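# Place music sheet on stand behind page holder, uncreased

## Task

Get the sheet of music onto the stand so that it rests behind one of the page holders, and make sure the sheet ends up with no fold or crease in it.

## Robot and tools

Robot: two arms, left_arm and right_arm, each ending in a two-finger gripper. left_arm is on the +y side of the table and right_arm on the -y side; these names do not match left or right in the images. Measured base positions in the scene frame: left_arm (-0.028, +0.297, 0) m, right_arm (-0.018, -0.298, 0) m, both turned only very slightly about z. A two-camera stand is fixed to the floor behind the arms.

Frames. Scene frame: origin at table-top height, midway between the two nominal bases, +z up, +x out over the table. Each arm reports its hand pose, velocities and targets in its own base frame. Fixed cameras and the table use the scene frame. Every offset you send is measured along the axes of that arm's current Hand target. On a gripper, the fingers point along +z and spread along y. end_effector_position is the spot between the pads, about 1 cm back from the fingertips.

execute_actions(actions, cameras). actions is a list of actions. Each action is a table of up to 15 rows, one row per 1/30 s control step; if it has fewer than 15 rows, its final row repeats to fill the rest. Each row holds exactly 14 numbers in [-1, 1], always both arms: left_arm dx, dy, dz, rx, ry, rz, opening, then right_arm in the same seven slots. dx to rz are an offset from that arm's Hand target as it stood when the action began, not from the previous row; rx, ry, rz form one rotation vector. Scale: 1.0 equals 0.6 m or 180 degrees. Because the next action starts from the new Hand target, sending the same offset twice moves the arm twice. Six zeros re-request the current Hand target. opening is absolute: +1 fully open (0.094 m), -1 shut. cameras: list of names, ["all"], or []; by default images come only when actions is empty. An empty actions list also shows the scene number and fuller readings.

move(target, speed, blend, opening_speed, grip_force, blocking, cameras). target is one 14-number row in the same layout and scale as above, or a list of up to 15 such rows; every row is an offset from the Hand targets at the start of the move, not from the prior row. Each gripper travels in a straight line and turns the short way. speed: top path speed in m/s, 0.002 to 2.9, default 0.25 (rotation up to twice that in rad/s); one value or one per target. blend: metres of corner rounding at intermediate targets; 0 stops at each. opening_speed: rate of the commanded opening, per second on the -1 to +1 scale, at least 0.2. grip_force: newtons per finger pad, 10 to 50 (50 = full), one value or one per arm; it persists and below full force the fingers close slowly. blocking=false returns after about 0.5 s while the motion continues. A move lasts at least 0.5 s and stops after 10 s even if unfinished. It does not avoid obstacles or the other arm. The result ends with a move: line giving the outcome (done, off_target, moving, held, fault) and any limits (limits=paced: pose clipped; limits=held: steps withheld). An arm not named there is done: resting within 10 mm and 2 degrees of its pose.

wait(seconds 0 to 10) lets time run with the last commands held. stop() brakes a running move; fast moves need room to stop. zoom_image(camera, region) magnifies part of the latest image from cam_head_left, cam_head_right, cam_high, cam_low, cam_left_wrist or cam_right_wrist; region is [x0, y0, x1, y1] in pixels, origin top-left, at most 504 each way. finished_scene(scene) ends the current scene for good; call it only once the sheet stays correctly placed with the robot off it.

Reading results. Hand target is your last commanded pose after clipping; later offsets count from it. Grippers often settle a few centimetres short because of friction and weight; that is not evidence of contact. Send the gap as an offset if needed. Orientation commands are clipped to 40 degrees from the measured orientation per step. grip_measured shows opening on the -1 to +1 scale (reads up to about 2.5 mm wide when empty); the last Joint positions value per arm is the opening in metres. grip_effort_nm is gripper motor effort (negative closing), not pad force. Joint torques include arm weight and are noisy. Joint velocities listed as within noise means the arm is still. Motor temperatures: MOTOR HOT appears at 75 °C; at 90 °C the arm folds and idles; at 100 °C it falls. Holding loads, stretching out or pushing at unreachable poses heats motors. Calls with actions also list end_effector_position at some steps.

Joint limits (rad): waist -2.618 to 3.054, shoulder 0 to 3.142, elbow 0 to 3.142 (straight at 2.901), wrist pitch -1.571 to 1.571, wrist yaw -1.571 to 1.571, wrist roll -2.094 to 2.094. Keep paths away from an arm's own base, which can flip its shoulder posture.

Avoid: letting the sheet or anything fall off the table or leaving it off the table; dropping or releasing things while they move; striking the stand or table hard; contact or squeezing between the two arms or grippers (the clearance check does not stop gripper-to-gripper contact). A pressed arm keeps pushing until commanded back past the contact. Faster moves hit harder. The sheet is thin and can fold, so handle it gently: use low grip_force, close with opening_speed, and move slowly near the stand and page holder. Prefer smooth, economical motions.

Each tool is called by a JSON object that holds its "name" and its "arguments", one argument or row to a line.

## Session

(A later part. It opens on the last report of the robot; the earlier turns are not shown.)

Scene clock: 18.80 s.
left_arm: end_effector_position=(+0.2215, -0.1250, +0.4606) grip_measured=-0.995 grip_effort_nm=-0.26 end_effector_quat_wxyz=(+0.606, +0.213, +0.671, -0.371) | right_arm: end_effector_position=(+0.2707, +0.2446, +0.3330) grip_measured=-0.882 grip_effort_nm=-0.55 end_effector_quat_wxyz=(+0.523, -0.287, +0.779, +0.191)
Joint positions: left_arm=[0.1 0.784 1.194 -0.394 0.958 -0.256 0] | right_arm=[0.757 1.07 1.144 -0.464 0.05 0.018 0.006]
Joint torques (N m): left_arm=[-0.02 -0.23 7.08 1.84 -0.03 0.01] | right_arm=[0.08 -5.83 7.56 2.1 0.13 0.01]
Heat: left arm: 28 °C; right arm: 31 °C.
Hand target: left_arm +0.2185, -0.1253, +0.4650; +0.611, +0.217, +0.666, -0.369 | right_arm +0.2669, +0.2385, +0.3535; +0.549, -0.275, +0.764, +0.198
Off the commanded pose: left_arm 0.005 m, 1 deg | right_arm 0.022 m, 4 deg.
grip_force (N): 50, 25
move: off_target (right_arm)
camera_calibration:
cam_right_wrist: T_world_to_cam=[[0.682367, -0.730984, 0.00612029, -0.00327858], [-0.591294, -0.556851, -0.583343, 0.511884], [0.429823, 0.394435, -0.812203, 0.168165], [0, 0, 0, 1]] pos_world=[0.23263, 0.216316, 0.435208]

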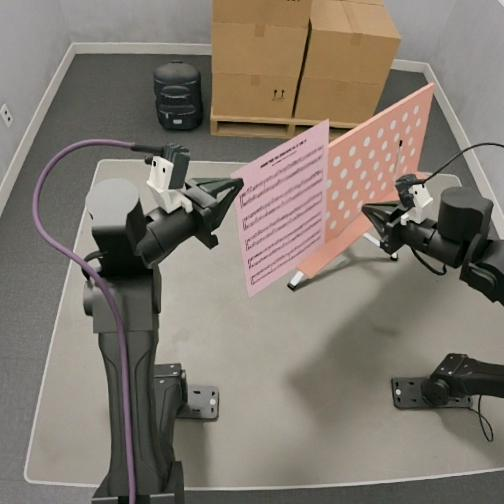

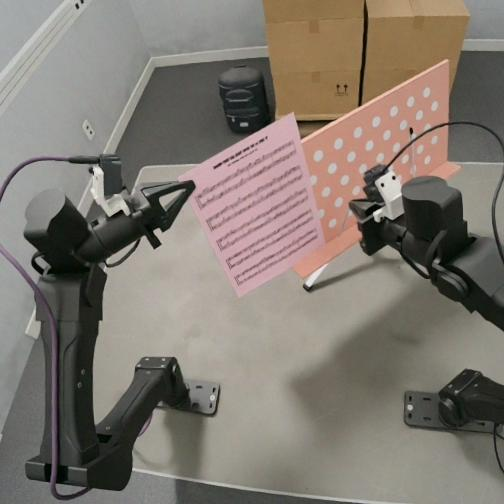

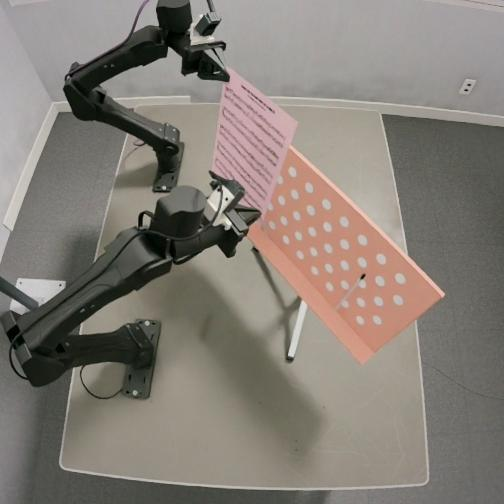

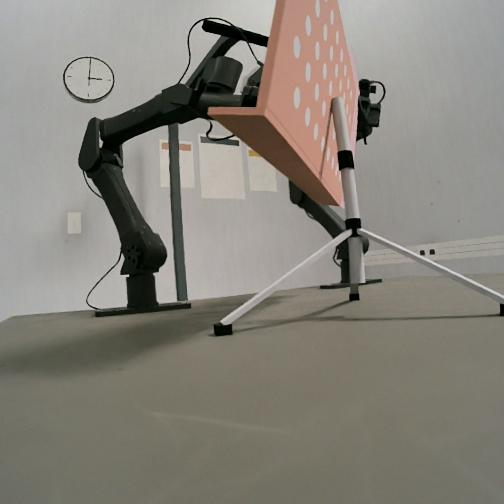

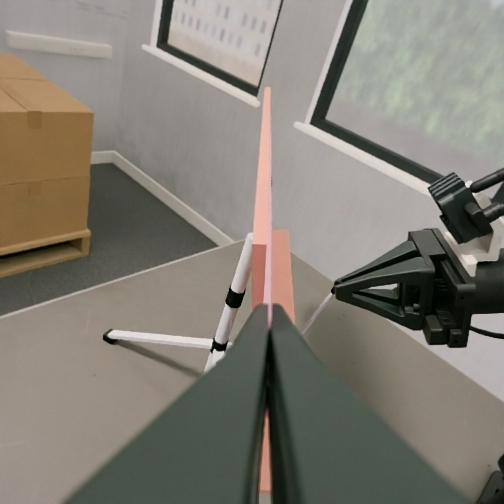

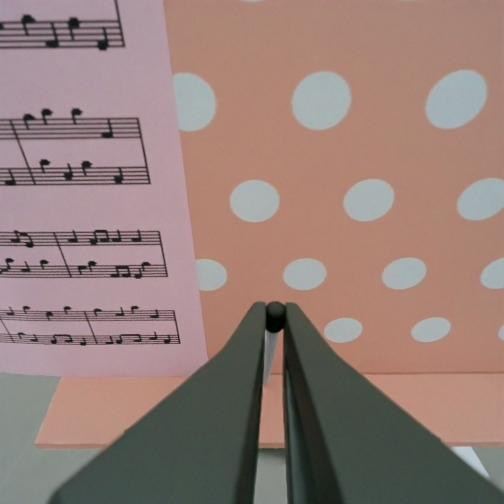

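{"name": "move", "arguments": {
  "target": [
    [-0.0417,-0.005,0,0,0,0,-1,0,0,0,0,0,0,-0.95],
    [-0.0417,-0.005,0.23,0,0,0,-1,0,0,0,0,0,0,-0.95]
  ],
  "speed": 0.1,
  "blend": [0.01,0],
  "cameras": ["all"]
}}

{"name": "zoom_image", "arguments": {
  "camera": "cam_left_wrist",
  "region": [180, 50, 430, 350]
}}

{"name": "zoom_image", "arguments": {
  "camera": "cam_high",
  "region": [190, 50, 390, 290]
}}

{"name": "zoom_image", "arguments": {
  "camera": "cam_head_left",
  "region": [230, 80, 430, 290]
}}

Scene clock: 22.17 s.
left_arm: end_effector_position=(+0.3130, -0.2270, +0.4723) grip_measured=-0.995 grip_effort_nm=-0.26 end_effector_quat_wxyz=(+0.591, +0.212, +0.685, -0.369) | right_arm: end_effector_position=(+0.2707, +0.2446, +0.3330) grip_measured=-0.882 grip_effort_nm=-0.56 end_effector_quat_wxyz=(+0.523, -0.287, +0.779, +0.191)
Joint positions: left_arm=[-0.44 1.186 1.424 -0.269 0.418 -0.246 0] | right_arm=[0.757 1.07 1.144 -0.464 0.05 0.018 0.006]
Joint torques (N m): left_arm=[-0.59 -2.82 10.7 2.27 -0.05 0.09] | right_arm=[0.08 -5.82 7.56 2.11 0.13 0.01]
Heat: left arm: 29 °C; right arm: 32 °C.
Hand target: left_arm +0.3106, -0.2275, +0.4925; +0.611, +0.217, +0.666, -0.369 | right_arm +0.2669, +0.2385, +0.3535; +0.549, -0.275, +0.764, +0.198
Off the commanded pose: left_arm 0.020 m, 3 deg | right_arm 0.022 m, 4 deg.
grip_force (N): 50, 25
move: off_target (left_arm, right_arm)
camera_calibration:
cam_left_wrist: T_world_to_cam=[[-0.706226, -0.659185, 0.258303, -0.0468397], [-0.540509, 0.266359, -0.798062, 0.628812], [0.457269, -0.703227, -0.544405, 0.0593663], [0, 0, 0, 1]] pos_world=[0.279653, -0.156618, 0.546249]
cam_right_wrist: T_world_to_cam=[[0.682367, -0.730984, 0.00612029, -0.00327858], [-0.591294, -0.556851, -0.583343, 0.511884], [0.429823, 0.394435, -0.812203, 0.168165], [0, 0, 0, 1]] pos_world=[0.23263, 0.216316, 0.435208]

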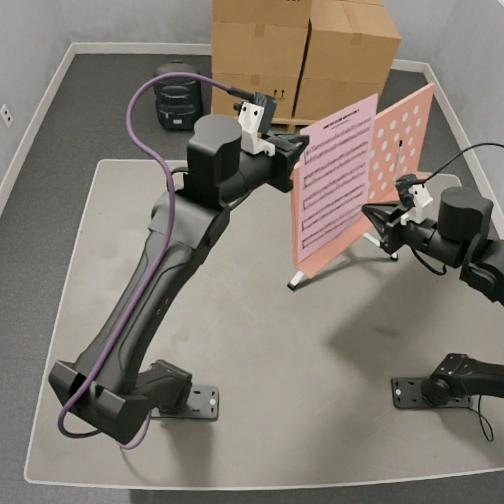

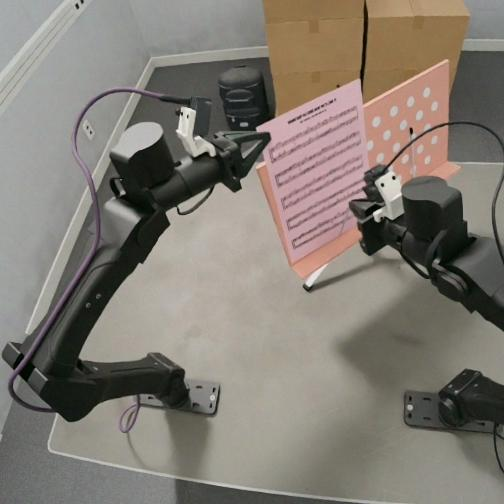

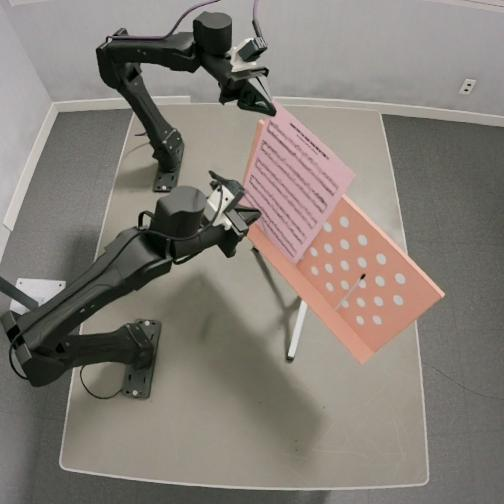

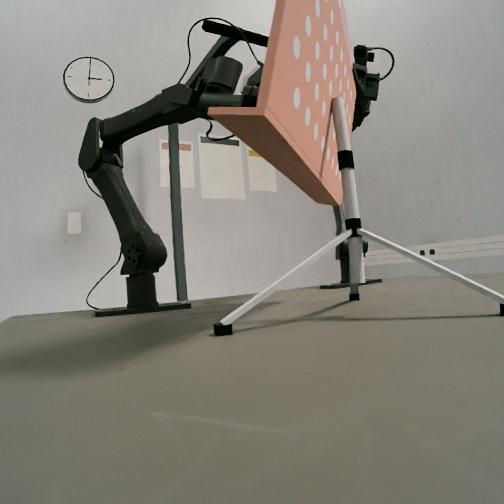

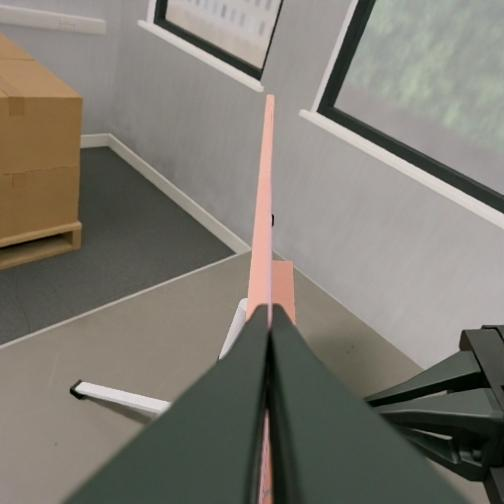

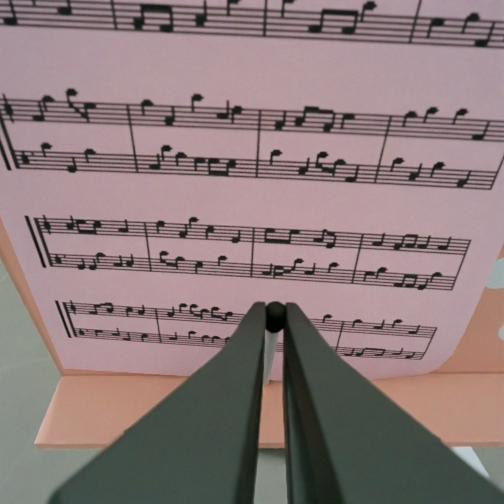

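Scaled by 1.680.

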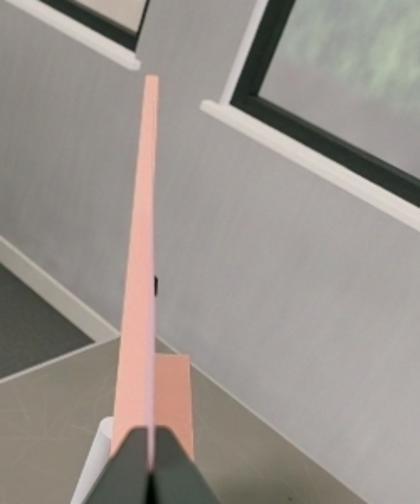

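Scaled by 2.100.

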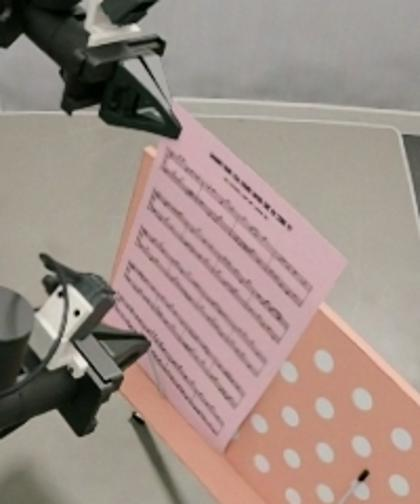

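Scaled by 2.400.

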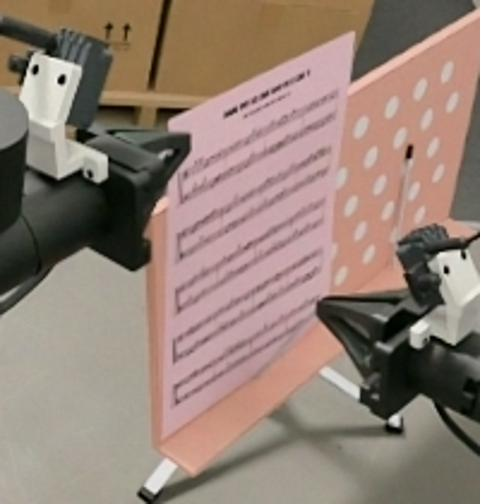

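{"name": "zoom_image", "arguments": {
  "camera": "cam_right_wrist",
  "region": [260, 200, 504, 450]
}}

{"name": "zoom_image", "arguments": {
  "camera": "cam_right_wrist",
  "region": [20, 250, 270, 460]
}}

{"name": "zoom_image", "arguments": {
  "camera": "cam_high",
  "region": [250, 150, 370, 290]
}}

{"name": "zoom_image", "arguments": {
  "camera": "cam_head_right",
  "region": [250, 70, 400, 290]
}}

{"name": "zoom_image", "arguments": {
  "camera": "cam_head_left",
  "region": [290, 160, 390, 270]
}}

Scaled by 2.016.

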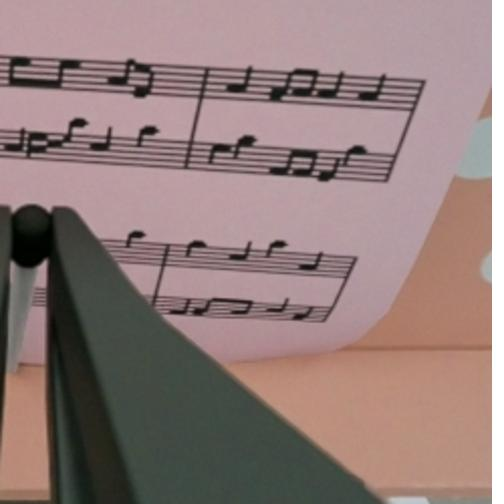

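Scaled by 2.016.

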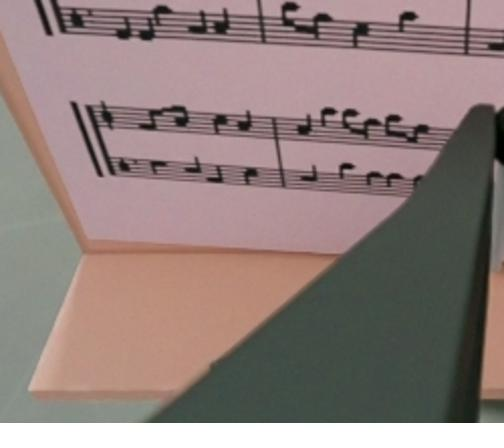

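Scaled by 3.600.

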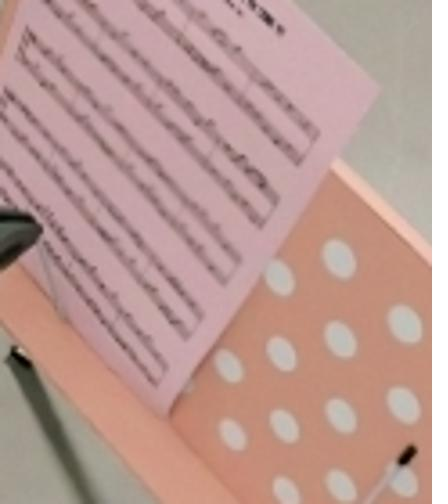

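Scaled by 2.291.

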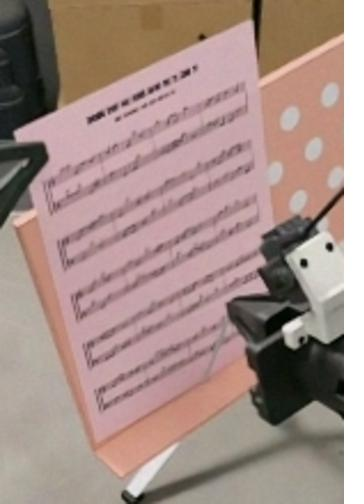

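Scaled by 4.582.

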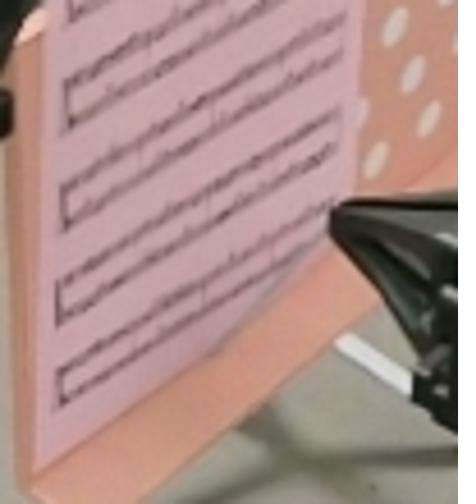

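{"name": "move", "arguments": {
  "target": [
    [-0.03,-0.003,0,0,0,0,-1,0,0,0,0,0,0,-0.95],
    [-0.03,-0.003,0,0,-0.017,0,-1,0,0,0,0,0,0,-0.95]
  ],
  "speed": 0.08,
  "cameras": ["all"]
}}

{"name": "zoom_image", "arguments": {
  "camera": "cam_right_wrist",
  "region": [260, 200, 504, 450]
}}

{"name": "zoom_image", "arguments": {
  "camera": "cam_high",
  "region": [250, 100, 390, 290]
}}

{"name": "zoom_image", "arguments": {
  "camera": "cam_left_wrist",
  "region": [180, 50, 430, 350]
}}

{"name": "zoom_image", "arguments": {
  "camera": "cam_head_left",
  "region": [270, 80, 410, 290]
}}

Scene clock: 25.33 s.
left_arm: end_effector_position=(+0.3179, -0.2270, +0.5053) grip_measured=-0.995 grip_effort_nm=-0.26 end_effector_quat_wxyz=(+0.621, +0.208, +0.658, -0.372) | right_arm: end_effector_position=(+0.2707, +0.2446, +0.3330) grip_measured=-0.882 grip_effort_nm=-0.56 end_effector_quat_wxyz=(+0.523, -0.287, +0.779, +0.191)
Joint positions: left_arm=[-0.44 1.223 1.507 -0.232 0.405 -0.253 0] | right_arm=[0.757 1.07 1.144 -0.464 0.05 0.018 0.006]
Joint torques (N m): left_arm=[-0.58 -4.62 5.97 2.28 -0.07 -0.07] | right_arm=[0.09 -5.82 7.54 2.11 0.13 0.01]
Heat: left arm: 29 °C; right arm: 32 °C.
Hand target: left_arm +0.3122, -0.2257, +0.5105; +0.628, +0.207, +0.650, -0.374 | right_arm +0.2669, +0.2385, +0.3535; +0.549, -0.275, +0.764, +0.198
Off the commanded pose: left_arm 0.008 m, 1 deg | right_arm 0.022 m, 4 deg.
grip_force (N): 50, 25
move: off_target (right_arm)
camera_calibration:
cam_left_wrist: T_world_to_cam=[[-0.715067, -0.658176, 0.235549, -0.0373386], [-0.48687, 0.227105, -0.843434, 0.654754], [0.501633, -0.717794, -0.482842, 0.0265924], [0, 0, 0, 1]] pos_world=[0.278741, -0.154186, 0.573876]
cam_right_wrist: T_world_to_cam=[[0.682367, -0.730984, 0.00612029, -0.00327858], [-0.591294, -0.556851, -0.583343, 0.511884], [0.429823, 0.394435, -0.812203, 0.168165], [0, 0, 0, 1]] pos_world=[0.23263, 0.216316, 0.435208]

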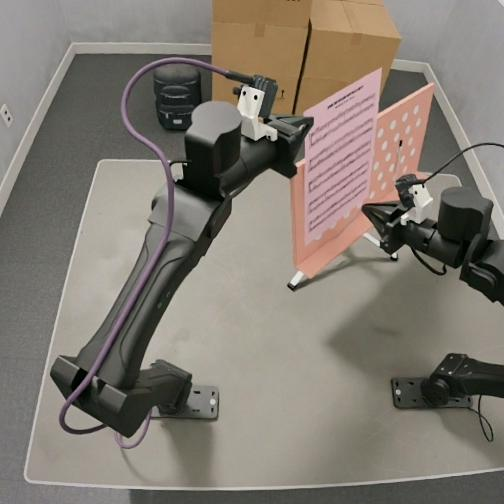

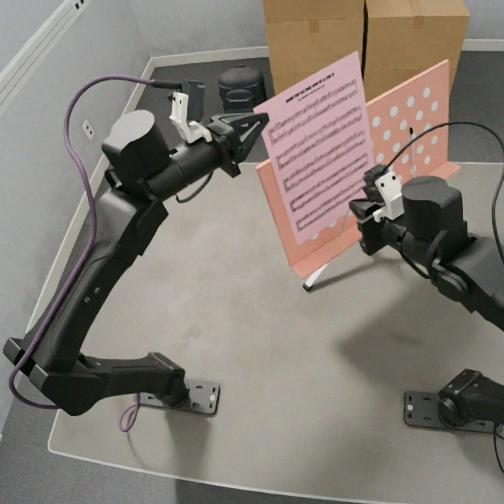

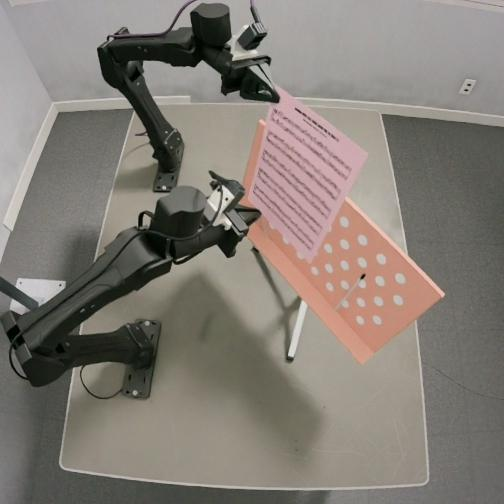

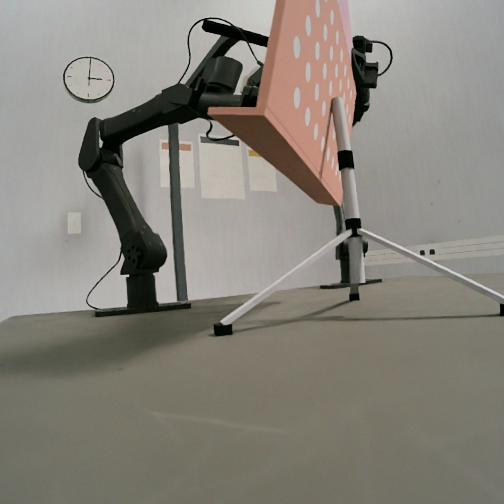

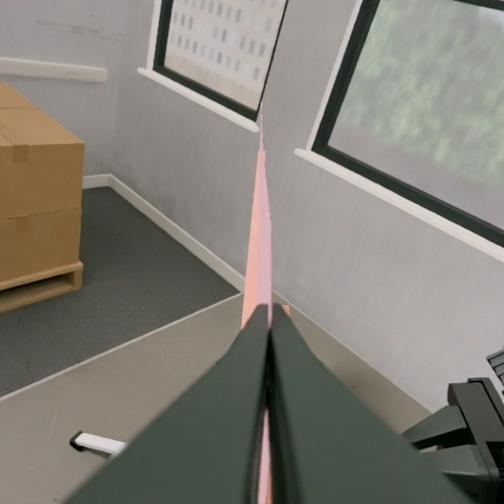

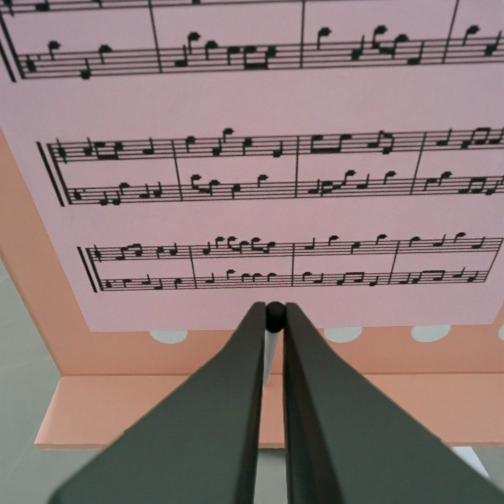

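Scaled by 2.016.

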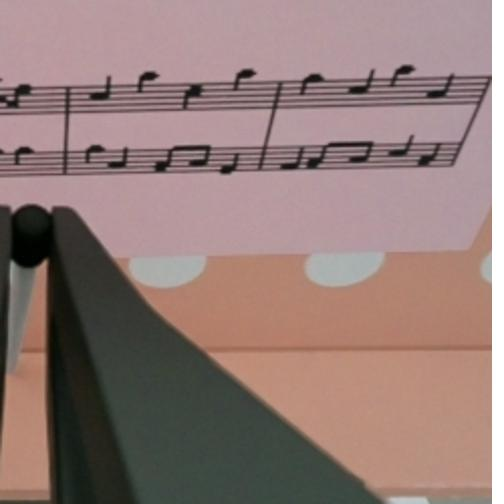

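Scaled by 2.653.

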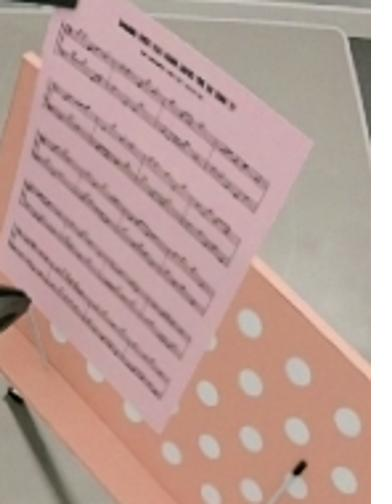

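Scaled by 1.680.

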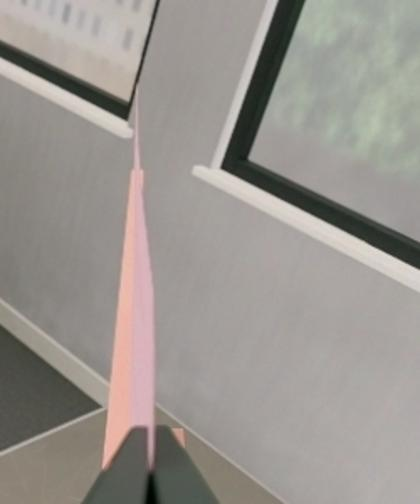

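Scaled by 2.400.

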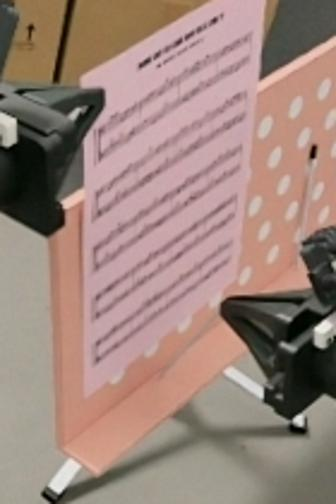

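{"name": "move", "arguments": {
  "target": [0.03,0,0,0,0.005,0,-1,0,0,0,0,0,0,-0.95],
  "speed": 0.08,
  "cameras": ["cam_right_wrist","cam_left_wrist"]
}}

Scene clock: 27.00 s.
left_arm: end_effector_position=(+0.3174, -0.2313, +0.4861) grip_measured=-0.995 grip_effort_nm=-0.26 end_effector_quat_wxyz=(+0.613, +0.208, +0.665, -0.372) | right_arm: end_effector_position=(+0.2707, +0.2446, +0.3330) grip_measured=-0.882 grip_effort_nm=-0.56 end_effector_quat_wxyz=(+0.523, -0.287, +0.779, +0.191)
Joint positions: left_arm=[-0.456 1.202 1.432 -0.199 0.393 -0.253 0] | right_arm=[0.757 1.07 1.144 -0.464 0.05 0.018 0.006]
Joint torques (N m): left_arm=[-0.7 -5.08 6.01 2.28 -0.11 0.02] | right_arm=[0.09 -5.83 7.54 2.12 0.14 0.01]
Heat: left arm: 30 °C; right arm: 32 °C.
Hand target: left_arm +0.3099, -0.2294, +0.4929; +0.623, +0.210, +0.655, -0.373 | right_arm +0.2669, +0.2385, +0.3535; +0.549, -0.275, +0.764, +0.198
Off the commanded pose: left_arm 0.010 m, 2 deg | right_arm 0.022 m, 4 deg.
grip_force (N): 50, 25
move: off_target (right_arm)
camera_calibration:
cam_left_wrist: T_world_to_cam=[[-0.712554, -0.657895, 0.243805, -0.0407592], [-0.502663, 0.236258, -0.831572, 0.640782], [0.489486, -0.715092, -0.499046, 0.0268958], [0, 0, 0, 1]] pos_world=[0.279889, -0.158972, 0.556216]
cam_right_wrist: T_world_to_cam=[[0.682367, -0.730984, 0.00612029, -0.00327858], [-0.591294, -0.556851, -0.583343, 0.511884], [0.429823, 0.394435, -0.812203, 0.168165], [0, 0, 0, 1]] pos_world=[0.23263, 0.216316, 0.435208]
Images, in order (width x height): cam_left_wrist 504x504, cam_right_wrist 504x504.

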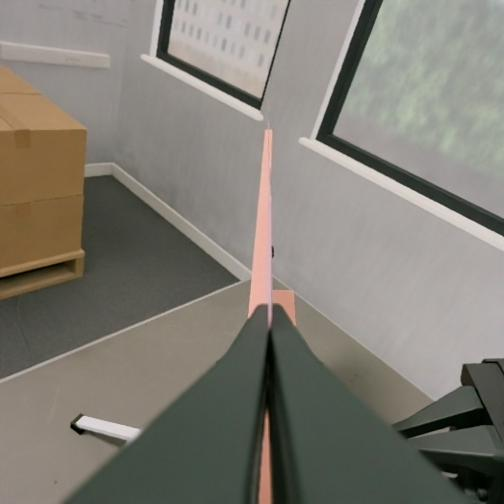

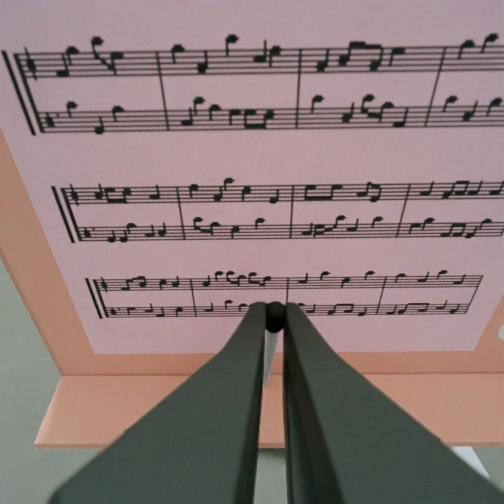

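{"name": "move", "arguments": {
  "target": [0.03,0,0,0,0.005,0,-1,0,0,0,0,0,0,-0.95],
  "speed": 0.08,
  "cameras": ["cam_right_wrist","cam_left_wrist","cam_high","cam_head_left"]
}}

{"name": "zoom_image", "arguments": {
  "camera": "cam_right_wrist",
  "region": [254, 250, 504, 450]
}}

{"name": "zoom_image", "arguments": {
  "camera": "cam_right_wrist",
  "region": [30, 250, 280, 450]
}}

{"name": "zoom_image", "arguments": {
  "camera": "cam_left_wrist",
  "region": [220, 100, 320, 350]
}}

Scene clock: 28.23 s.
left_arm: end_effector_position=(+0.3148, -0.2344, +0.4692) grip_measured=-0.995 grip_effort_nm=-0.26 end_effector_quat_wxyz=(+0.607, +0.209, +0.671, -0.372) | right_arm: end_effector_position=(+0.2707, +0.2446, +0.3330) grip_measured=-0.882 grip_effort_nm=-0.55 end_effector_quat_wxyz=(+0.523, -0.287, +0.779, +0.191)
Joint positions: left_arm=[-0.472 1.178 1.359 -0.167 0.379 -0.253 0] | right_arm=[0.757 1.07 1.144 -0.464 0.05 0.018 0.006]
Joint torques (N m): left_arm=[-0.72 -4.96 6.11 2.27 -0.07 0.1] | right_arm=[0.1 -5.85 7.57 2.11 0.14 0.01]
Heat: left arm: 30 °C; right arm: 32 °C.
Hand target: left_arm +0.3074, -0.2327, +0.4756; +0.618, +0.213, +0.659, -0.371 | right_arm +0.2669, +0.2385, +0.3535; +0.549, -0.275, +0.764, +0.198
Off the commanded pose: left_arm 0.010 m, 2 deg | right_arm 0.022 m, 4 deg.
grip_force (N): 50, 25
move: off_target (right_arm)
camera_calibration:
cam_left_wrist: T_world_to_cam=[[-0.710858, -0.657744, 0.249107, -0.0435455], [-0.51351, 0.243337, -0.822857, 0.627031], [0.480613, -0.712853, -0.510737, 0.0261763], [0, 0, 0, 1]] pos_world=[0.278451, -0.162562, 0.540173]
cam_right_wrist: T_world_to_cam=[[0.682367, -0.730984, 0.00612029, -0.00327858], [-0.591294, -0.556851, -0.583343, 0.511884], [0.429823, 0.394435, -0.812203, 0.168165], [0, 0, 0, 1]] pos_world=[0.23263, 0.216316, 0.435208]
Images, in order (width x height): cam_head_left 504x504, cam_high 504x504, cam_left_wrist 504x504, cam_right_wrist 504x504.

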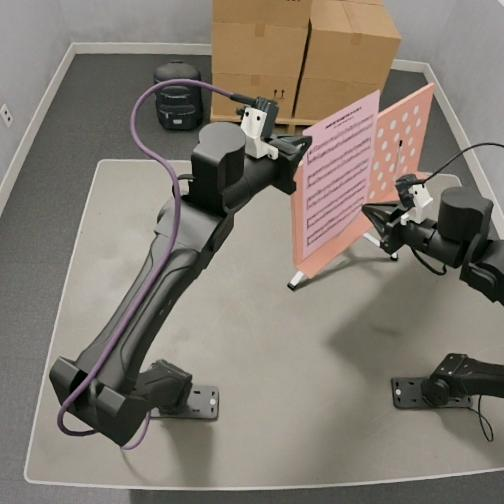

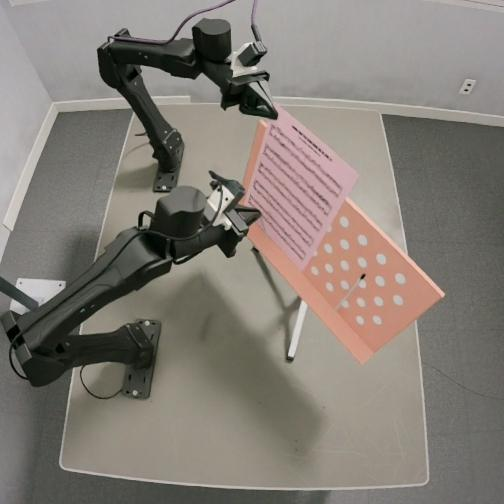

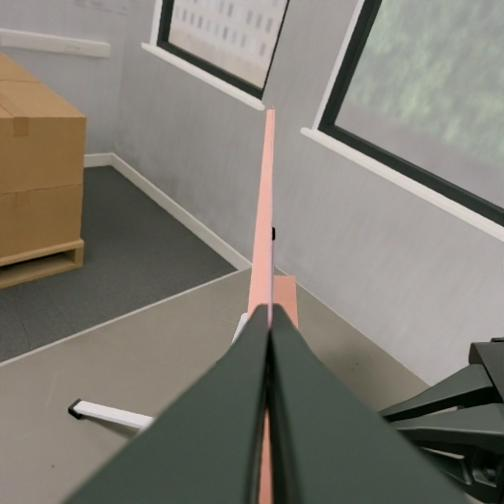

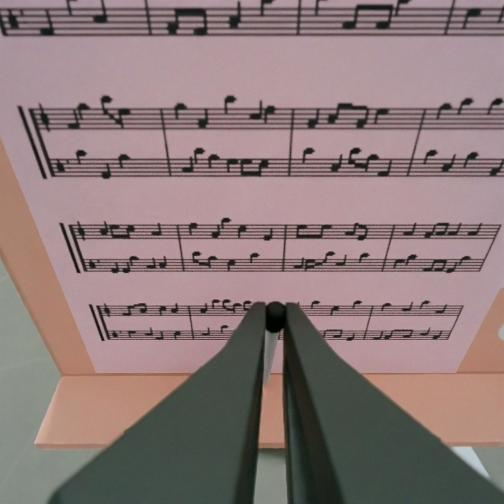

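Scaled by 2.016.

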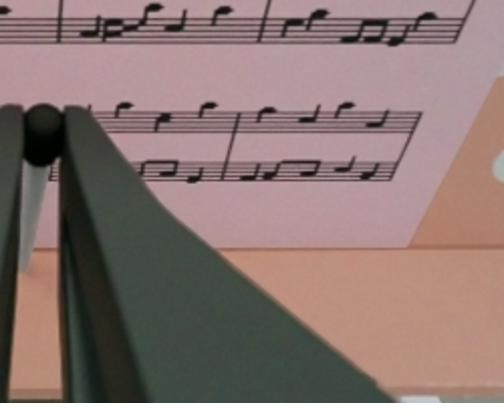

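Scaled by 2.016.

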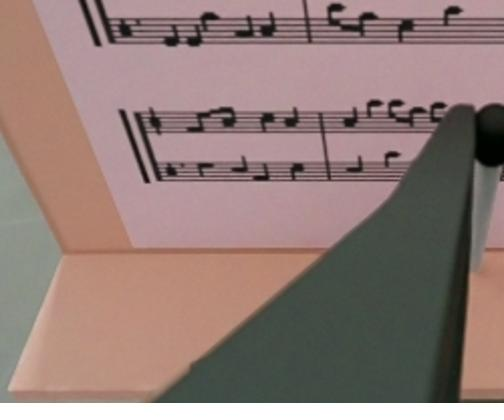

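Scaled by 2.016.

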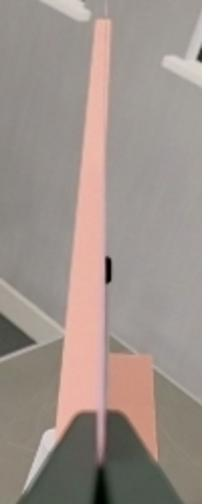

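{"name": "move", "arguments": {
  "target": [0.0095,0,0,0,0,0,-1,0,0,0,0,0,0,-0.95],
  "speed": 0.05,
  "cameras": ["cam_right_wrist"]
}}

{"name": "zoom_image", "arguments": {
  "camera": "cam_right_wrist",
  "region": [254, 250, 504, 450]
}}

{"name": "zoom_image", "arguments": {
  "camera": "cam_right_wrist",
  "region": [30, 250, 280, 450]
}}

Scene clock: 29.50 s.
left_arm: end_effector_position=(+0.3140, -0.2355, +0.4639) grip_measured=-0.995 grip_effort_nm=-0.26 end_effector_quat_wxyz=(+0.607, +0.209, +0.670, -0.372) | right_arm: end_effector_position=(+0.2707, +0.2446, +0.3330) grip_measured=-0.882 grip_effort_nm=-0.56 end_effector_quat_wxyz=(+0.523, -0.287, +0.779, +0.191)
Joint positions: left_arm=[-0.478 1.169 1.331 -0.146 0.373 -0.253 0] | right_arm=[0.757 1.07 1.144 -0.464 0.05 0.018 0.006]
Joint torques (N m): left_arm=[-0.75 -5.03 6.15 2.29 -0.07 0.09] | right_arm=[0.09 -5.83 7.56 2.11 0.13 0.01]
Heat: left arm: 30 °C; right arm: 33 °C.
Hand target: left_arm +0.3066, -0.2338, +0.4699; +0.618, +0.213, +0.660, -0.371 | right_arm +0.2669, +0.2385, +0.3535; +0.549, -0.275, +0.764, +0.198
Off the commanded pose: left_arm 0.010 m, 2 deg | right_arm 0.022 m, 4 deg.
grip_force (N): 50, 25
move: off_target (right_arm)
camera_calibration:
cam_right_wrist: T_world_to_cam=[[0.682367, -0.730984, 0.00612029, -0.00327858], [-0.591294, -0.556851, -0.583343, 0.511884], [0.429823, 0.394435, -0.812203, 0.168165], [0, 0, 0, 1]] pos_world=[0.23263, 0.216316, 0.435208]
Images, in order (width x height): cam_right_wrist 504x504.

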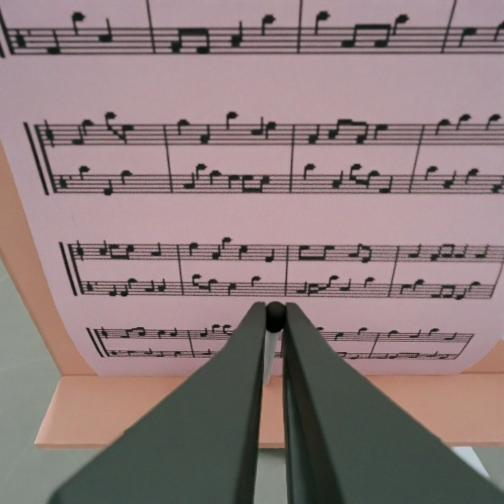

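Scaled by 2.016.

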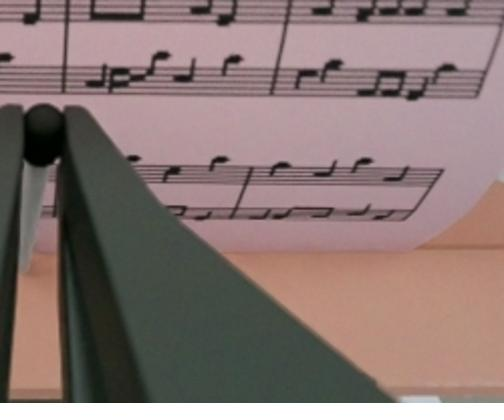

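Scaled by 2.016.

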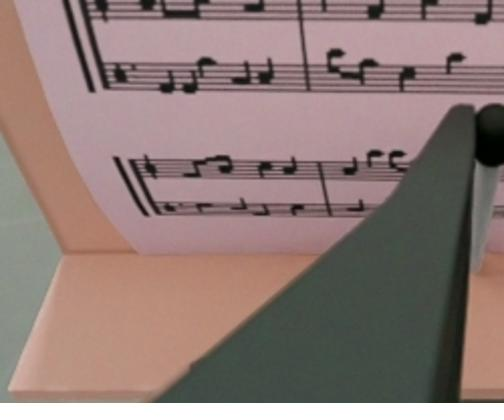

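{"name": "move", "arguments": {
  "target": [-0.0105,0,0,0,0,0,-1,0,0,0,0,0,0,-0.95],
  "speed": 0.05,
  "cameras": ["cam_right_wrist"]
}}

{"name": "zoom_image", "arguments": {
  "camera": "cam_right_wrist",
  "region": [254, 250, 504, 450]
}}

{"name": "zoom_image", "arguments": {
  "camera": "cam_right_wrist",
  "region": [30, 250, 280, 450]
}}

Scene clock: 30.33 s.
left_arm: end_effector_position=(+0.3140, -0.2355, +0.4639) grip_measured=-0.995 grip_effort_nm=-0.26 end_effector_quat_wxyz=(+0.607, +0.209, +0.670, -0.372) | right_arm: end_effector_position=(+0.2707, +0.2446, +0.3330) grip_measured=-0.882 grip_effort_nm=-0.56 end_effector_quat_wxyz=(+0.523, -0.287, +0.779, +0.191)
Joint positions: left_arm=[-0.478 1.169 1.331 -0.146 0.373 -0.253 0] | right_arm=[0.757 1.07 1.144 -0.464 0.05 0.018 0.006]
Joint torques (N m): left_arm=[-0.14 -4.3 8.77 2.04 -0.02 0.08] | right_arm=[0.1 -5.83 7.54 2.11 0.14 0.01]
Heat: left arm: 30 °C; right arm: 33 °C.
Hand target: left_arm +0.3075, -0.2327, +0.4760; +0.618, +0.213, +0.660, -0.371 | right_arm +0.2669, +0.2385, +0.3535; +0.549, -0.275, +0.764, +0.198
Off the commanded pose: left_arm 0.014 m, 2 deg | right_arm 0.022 m, 4 deg.
grip_force (N): 50, 25
move: off_target (left_arm, right_arm)
camera_calibration:
cam_right_wrist: T_world_to_cam=[[0.682367, -0.730984, 0.00612029, -0.00327858], [-0.591294, -0.556851, -0.583343, 0.511884], [0.429823, 0.394435, -0.812203, 0.168165], [0, 0, 0, 1]] pos_world=[0.23263, 0.216316, 0.435208]
Images, in order (width x height): cam_right_wrist 504x504.

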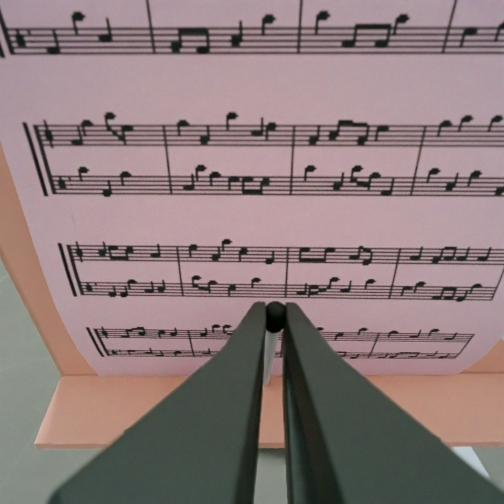

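Scaled by 2.016.

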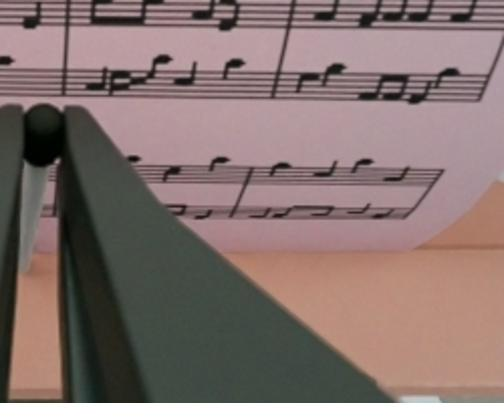

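Scaled by 2.016.

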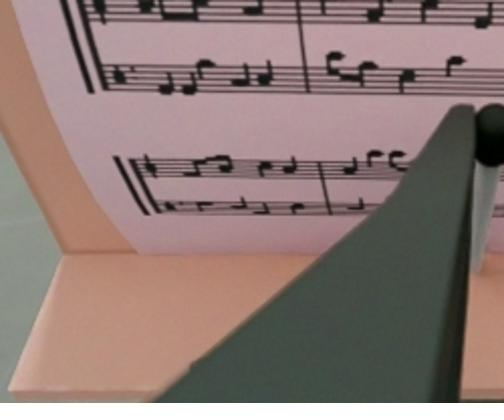

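{"name": "move", "arguments": {
  "target": [-0.011,0,0,0,0,0,-1,0,0,0,0,0,0,-0.95],
  "speed": 0.05,
  "cameras": ["cam_right_wrist"]
}}

{"name": "zoom_image", "arguments": {
  "camera": "cam_right_wrist",
  "region": [254, 250, 504, 450]
}}

{"name": "zoom_image", "arguments": {
  "camera": "cam_right_wrist",
  "region": [30, 250, 280, 450]
}}

Scene clock: 32.63 s.
left_arm: end_effector_position=(+0.3126, -0.2350, +0.4671) grip_measured=-0.995 grip_effort_nm=-0.26 end_effector_quat_wxyz=(+0.607, +0.209, +0.670, -0.372) | right_arm: end_effector_position=(+0.2707, +0.2446, +0.3330) grip_measured=-0.882 grip_effort_nm=-0.56 end_effector_quat_wxyz=(+0.523, -0.287, +0.779, +0.191)
Joint positions: left_arm=[-0.478 1.169 1.345 -0.162 0.374 -0.253 0] | right_arm=[0.757 1.07 1.144 -0.464 0.05 0.018 0.006]
Joint torques (N m): left_arm=[0.53 -3.49 10.41 2 0.03 0.09] | right_arm=[0.09 -5.82 7.54 2.11 0.13 0.01]
Heat: left arm: 30 °C; right arm: 33 °C.
Hand target: left_arm +0.3085, -0.2315, +0.4824; +0.618, +0.213, +0.660, -0.371 | right_arm +0.2669, +0.2385, +0.3535; +0.549, -0.275, +0.764, +0.198
Off the commanded pose: left_arm 0.016 m, 2 deg | right_arm 0.022 m, 4 deg.
grip_force (N): 50, 25
move: off_target (left_arm, right_arm)
camera_calibration:
cam_right_wrist: T_world_to_cam=[[0.682367, -0.730984, 0.00612029, -0.00327858], [-0.591294, -0.556851, -0.583343, 0.511884], [0.429823, 0.394435, -0.812203, 0.168165], [0, 0, 0, 1]] pos_world=[0.23263, 0.216316, 0.435208]
Images, in order (width x height): cam_right_wrist 504x504.

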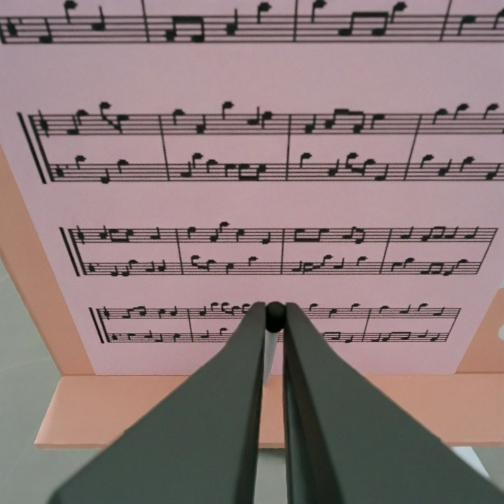

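Scaled by 2.016.

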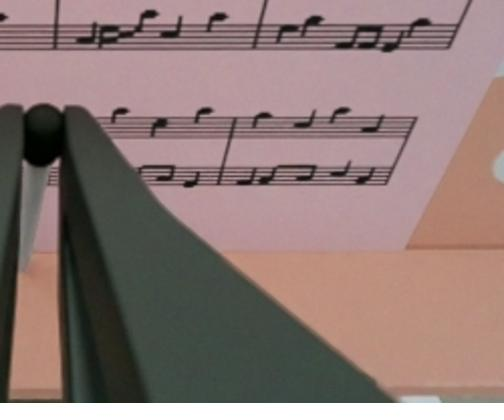

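Scaled by 2.016.

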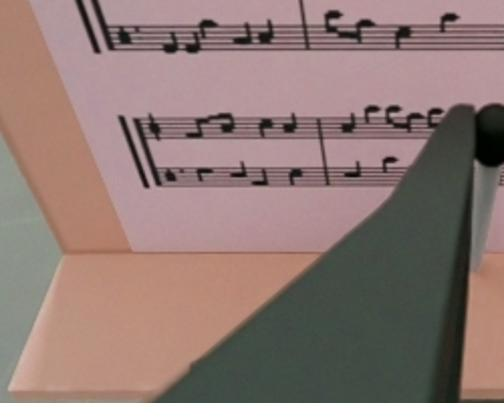

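{"name": "move", "arguments": {
  "target": [0,0,0,0,0,0,-1,-0.0283,0.0068,0.084,0,0,0,-0.95],
  "speed": 0.08,
  "cameras": ["cam_right_wrist","cam_left_wrist","cam_high"]
}}

Scene clock: 34.00 s.
left_arm: end_effector_position=(+0.3126, -0.2350, +0.4671) grip_measured=-0.995 grip_effort_nm=-0.26 end_effector_quat_wxyz=(+0.607, +0.209, +0.670, -0.372) | right_arm: end_effector_position=(+0.3017, +0.2725, +0.3339) grip_measured=-0.882 grip_effort_nm=-0.55 end_effector_quat_wxyz=(+0.530, -0.284, +0.776, +0.191)
Joint positions: left_arm=[-0.478 1.169 1.345 -0.162 0.374 -0.253 0] | right_arm=[0.757 1.215 1.212 -0.37 0.056 0.018 0.006]
Joint torques (N m): left_arm=[0.51 -3.47 10.45 1.98 0.04 0.09] | right_arm=[0.32 -2.95 10.69 2.09 0.11 0.03]
Heat: left arm: 30 °C; right arm: 33 °C.
Hand target: left_arm +0.3085, -0.2315, +0.4824; +0.618, +0.213, +0.660, -0.371 | right_arm +0.3052, +0.2756, +0.3535; +0.549, -0.276, +0.764, +0.198
Off the commanded pose: left_arm 0.016 m, 2 deg | right_arm 0.020 m, 3 deg.
grip_force (N): 50, 25
move: off_target (left_arm, right_arm)
camera_calibration:
cam_left_wrist: T_world_to_cam=[[-0.711633, -0.656877, 0.249181, -0.0446284], [-0.513275, 0.243926, -0.82283, 0.624392], [0.479716, -0.713451, -0.510744, 0.0260098], [0, 0, 0, 1]] pos_world=[0.276248, -0.163064, 0.538173]
cam_right_wrist: T_world_to_cam=[[0.678638, -0.73443, 0.00797686, -0.00258306], [-0.58621, -0.548157, -0.596557, 0.546752], [0.442502, 0.40017, -0.802531, 0.135944], [0, 0, 0, 1]] pos_world=[0.262109, 0.243408, 0.435289]
Images, in order (width x height): cam_high 504x504, cam_left_wrist 504x504, cam_right_wrist 504x504.

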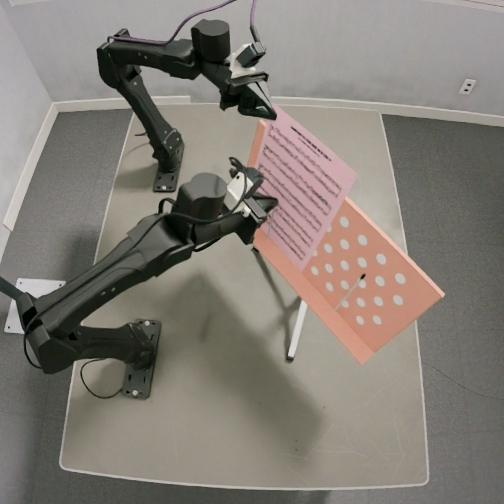

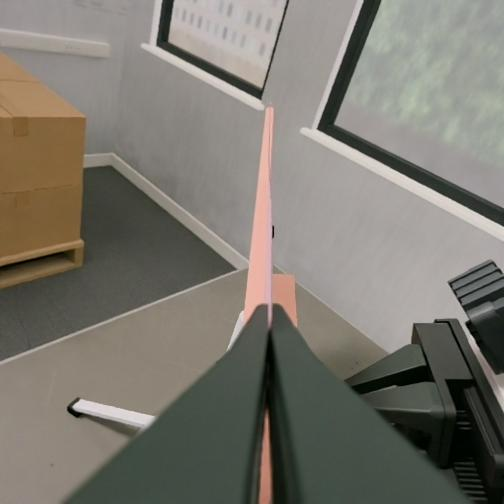

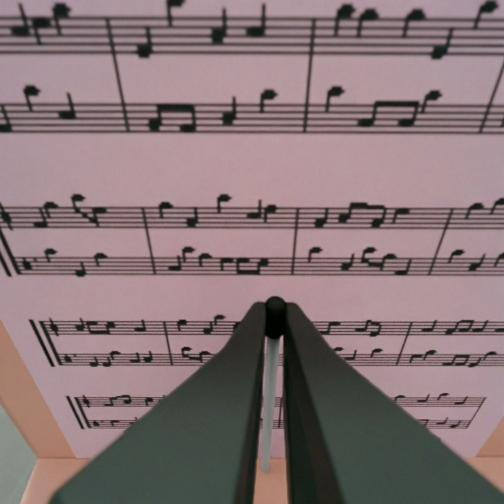

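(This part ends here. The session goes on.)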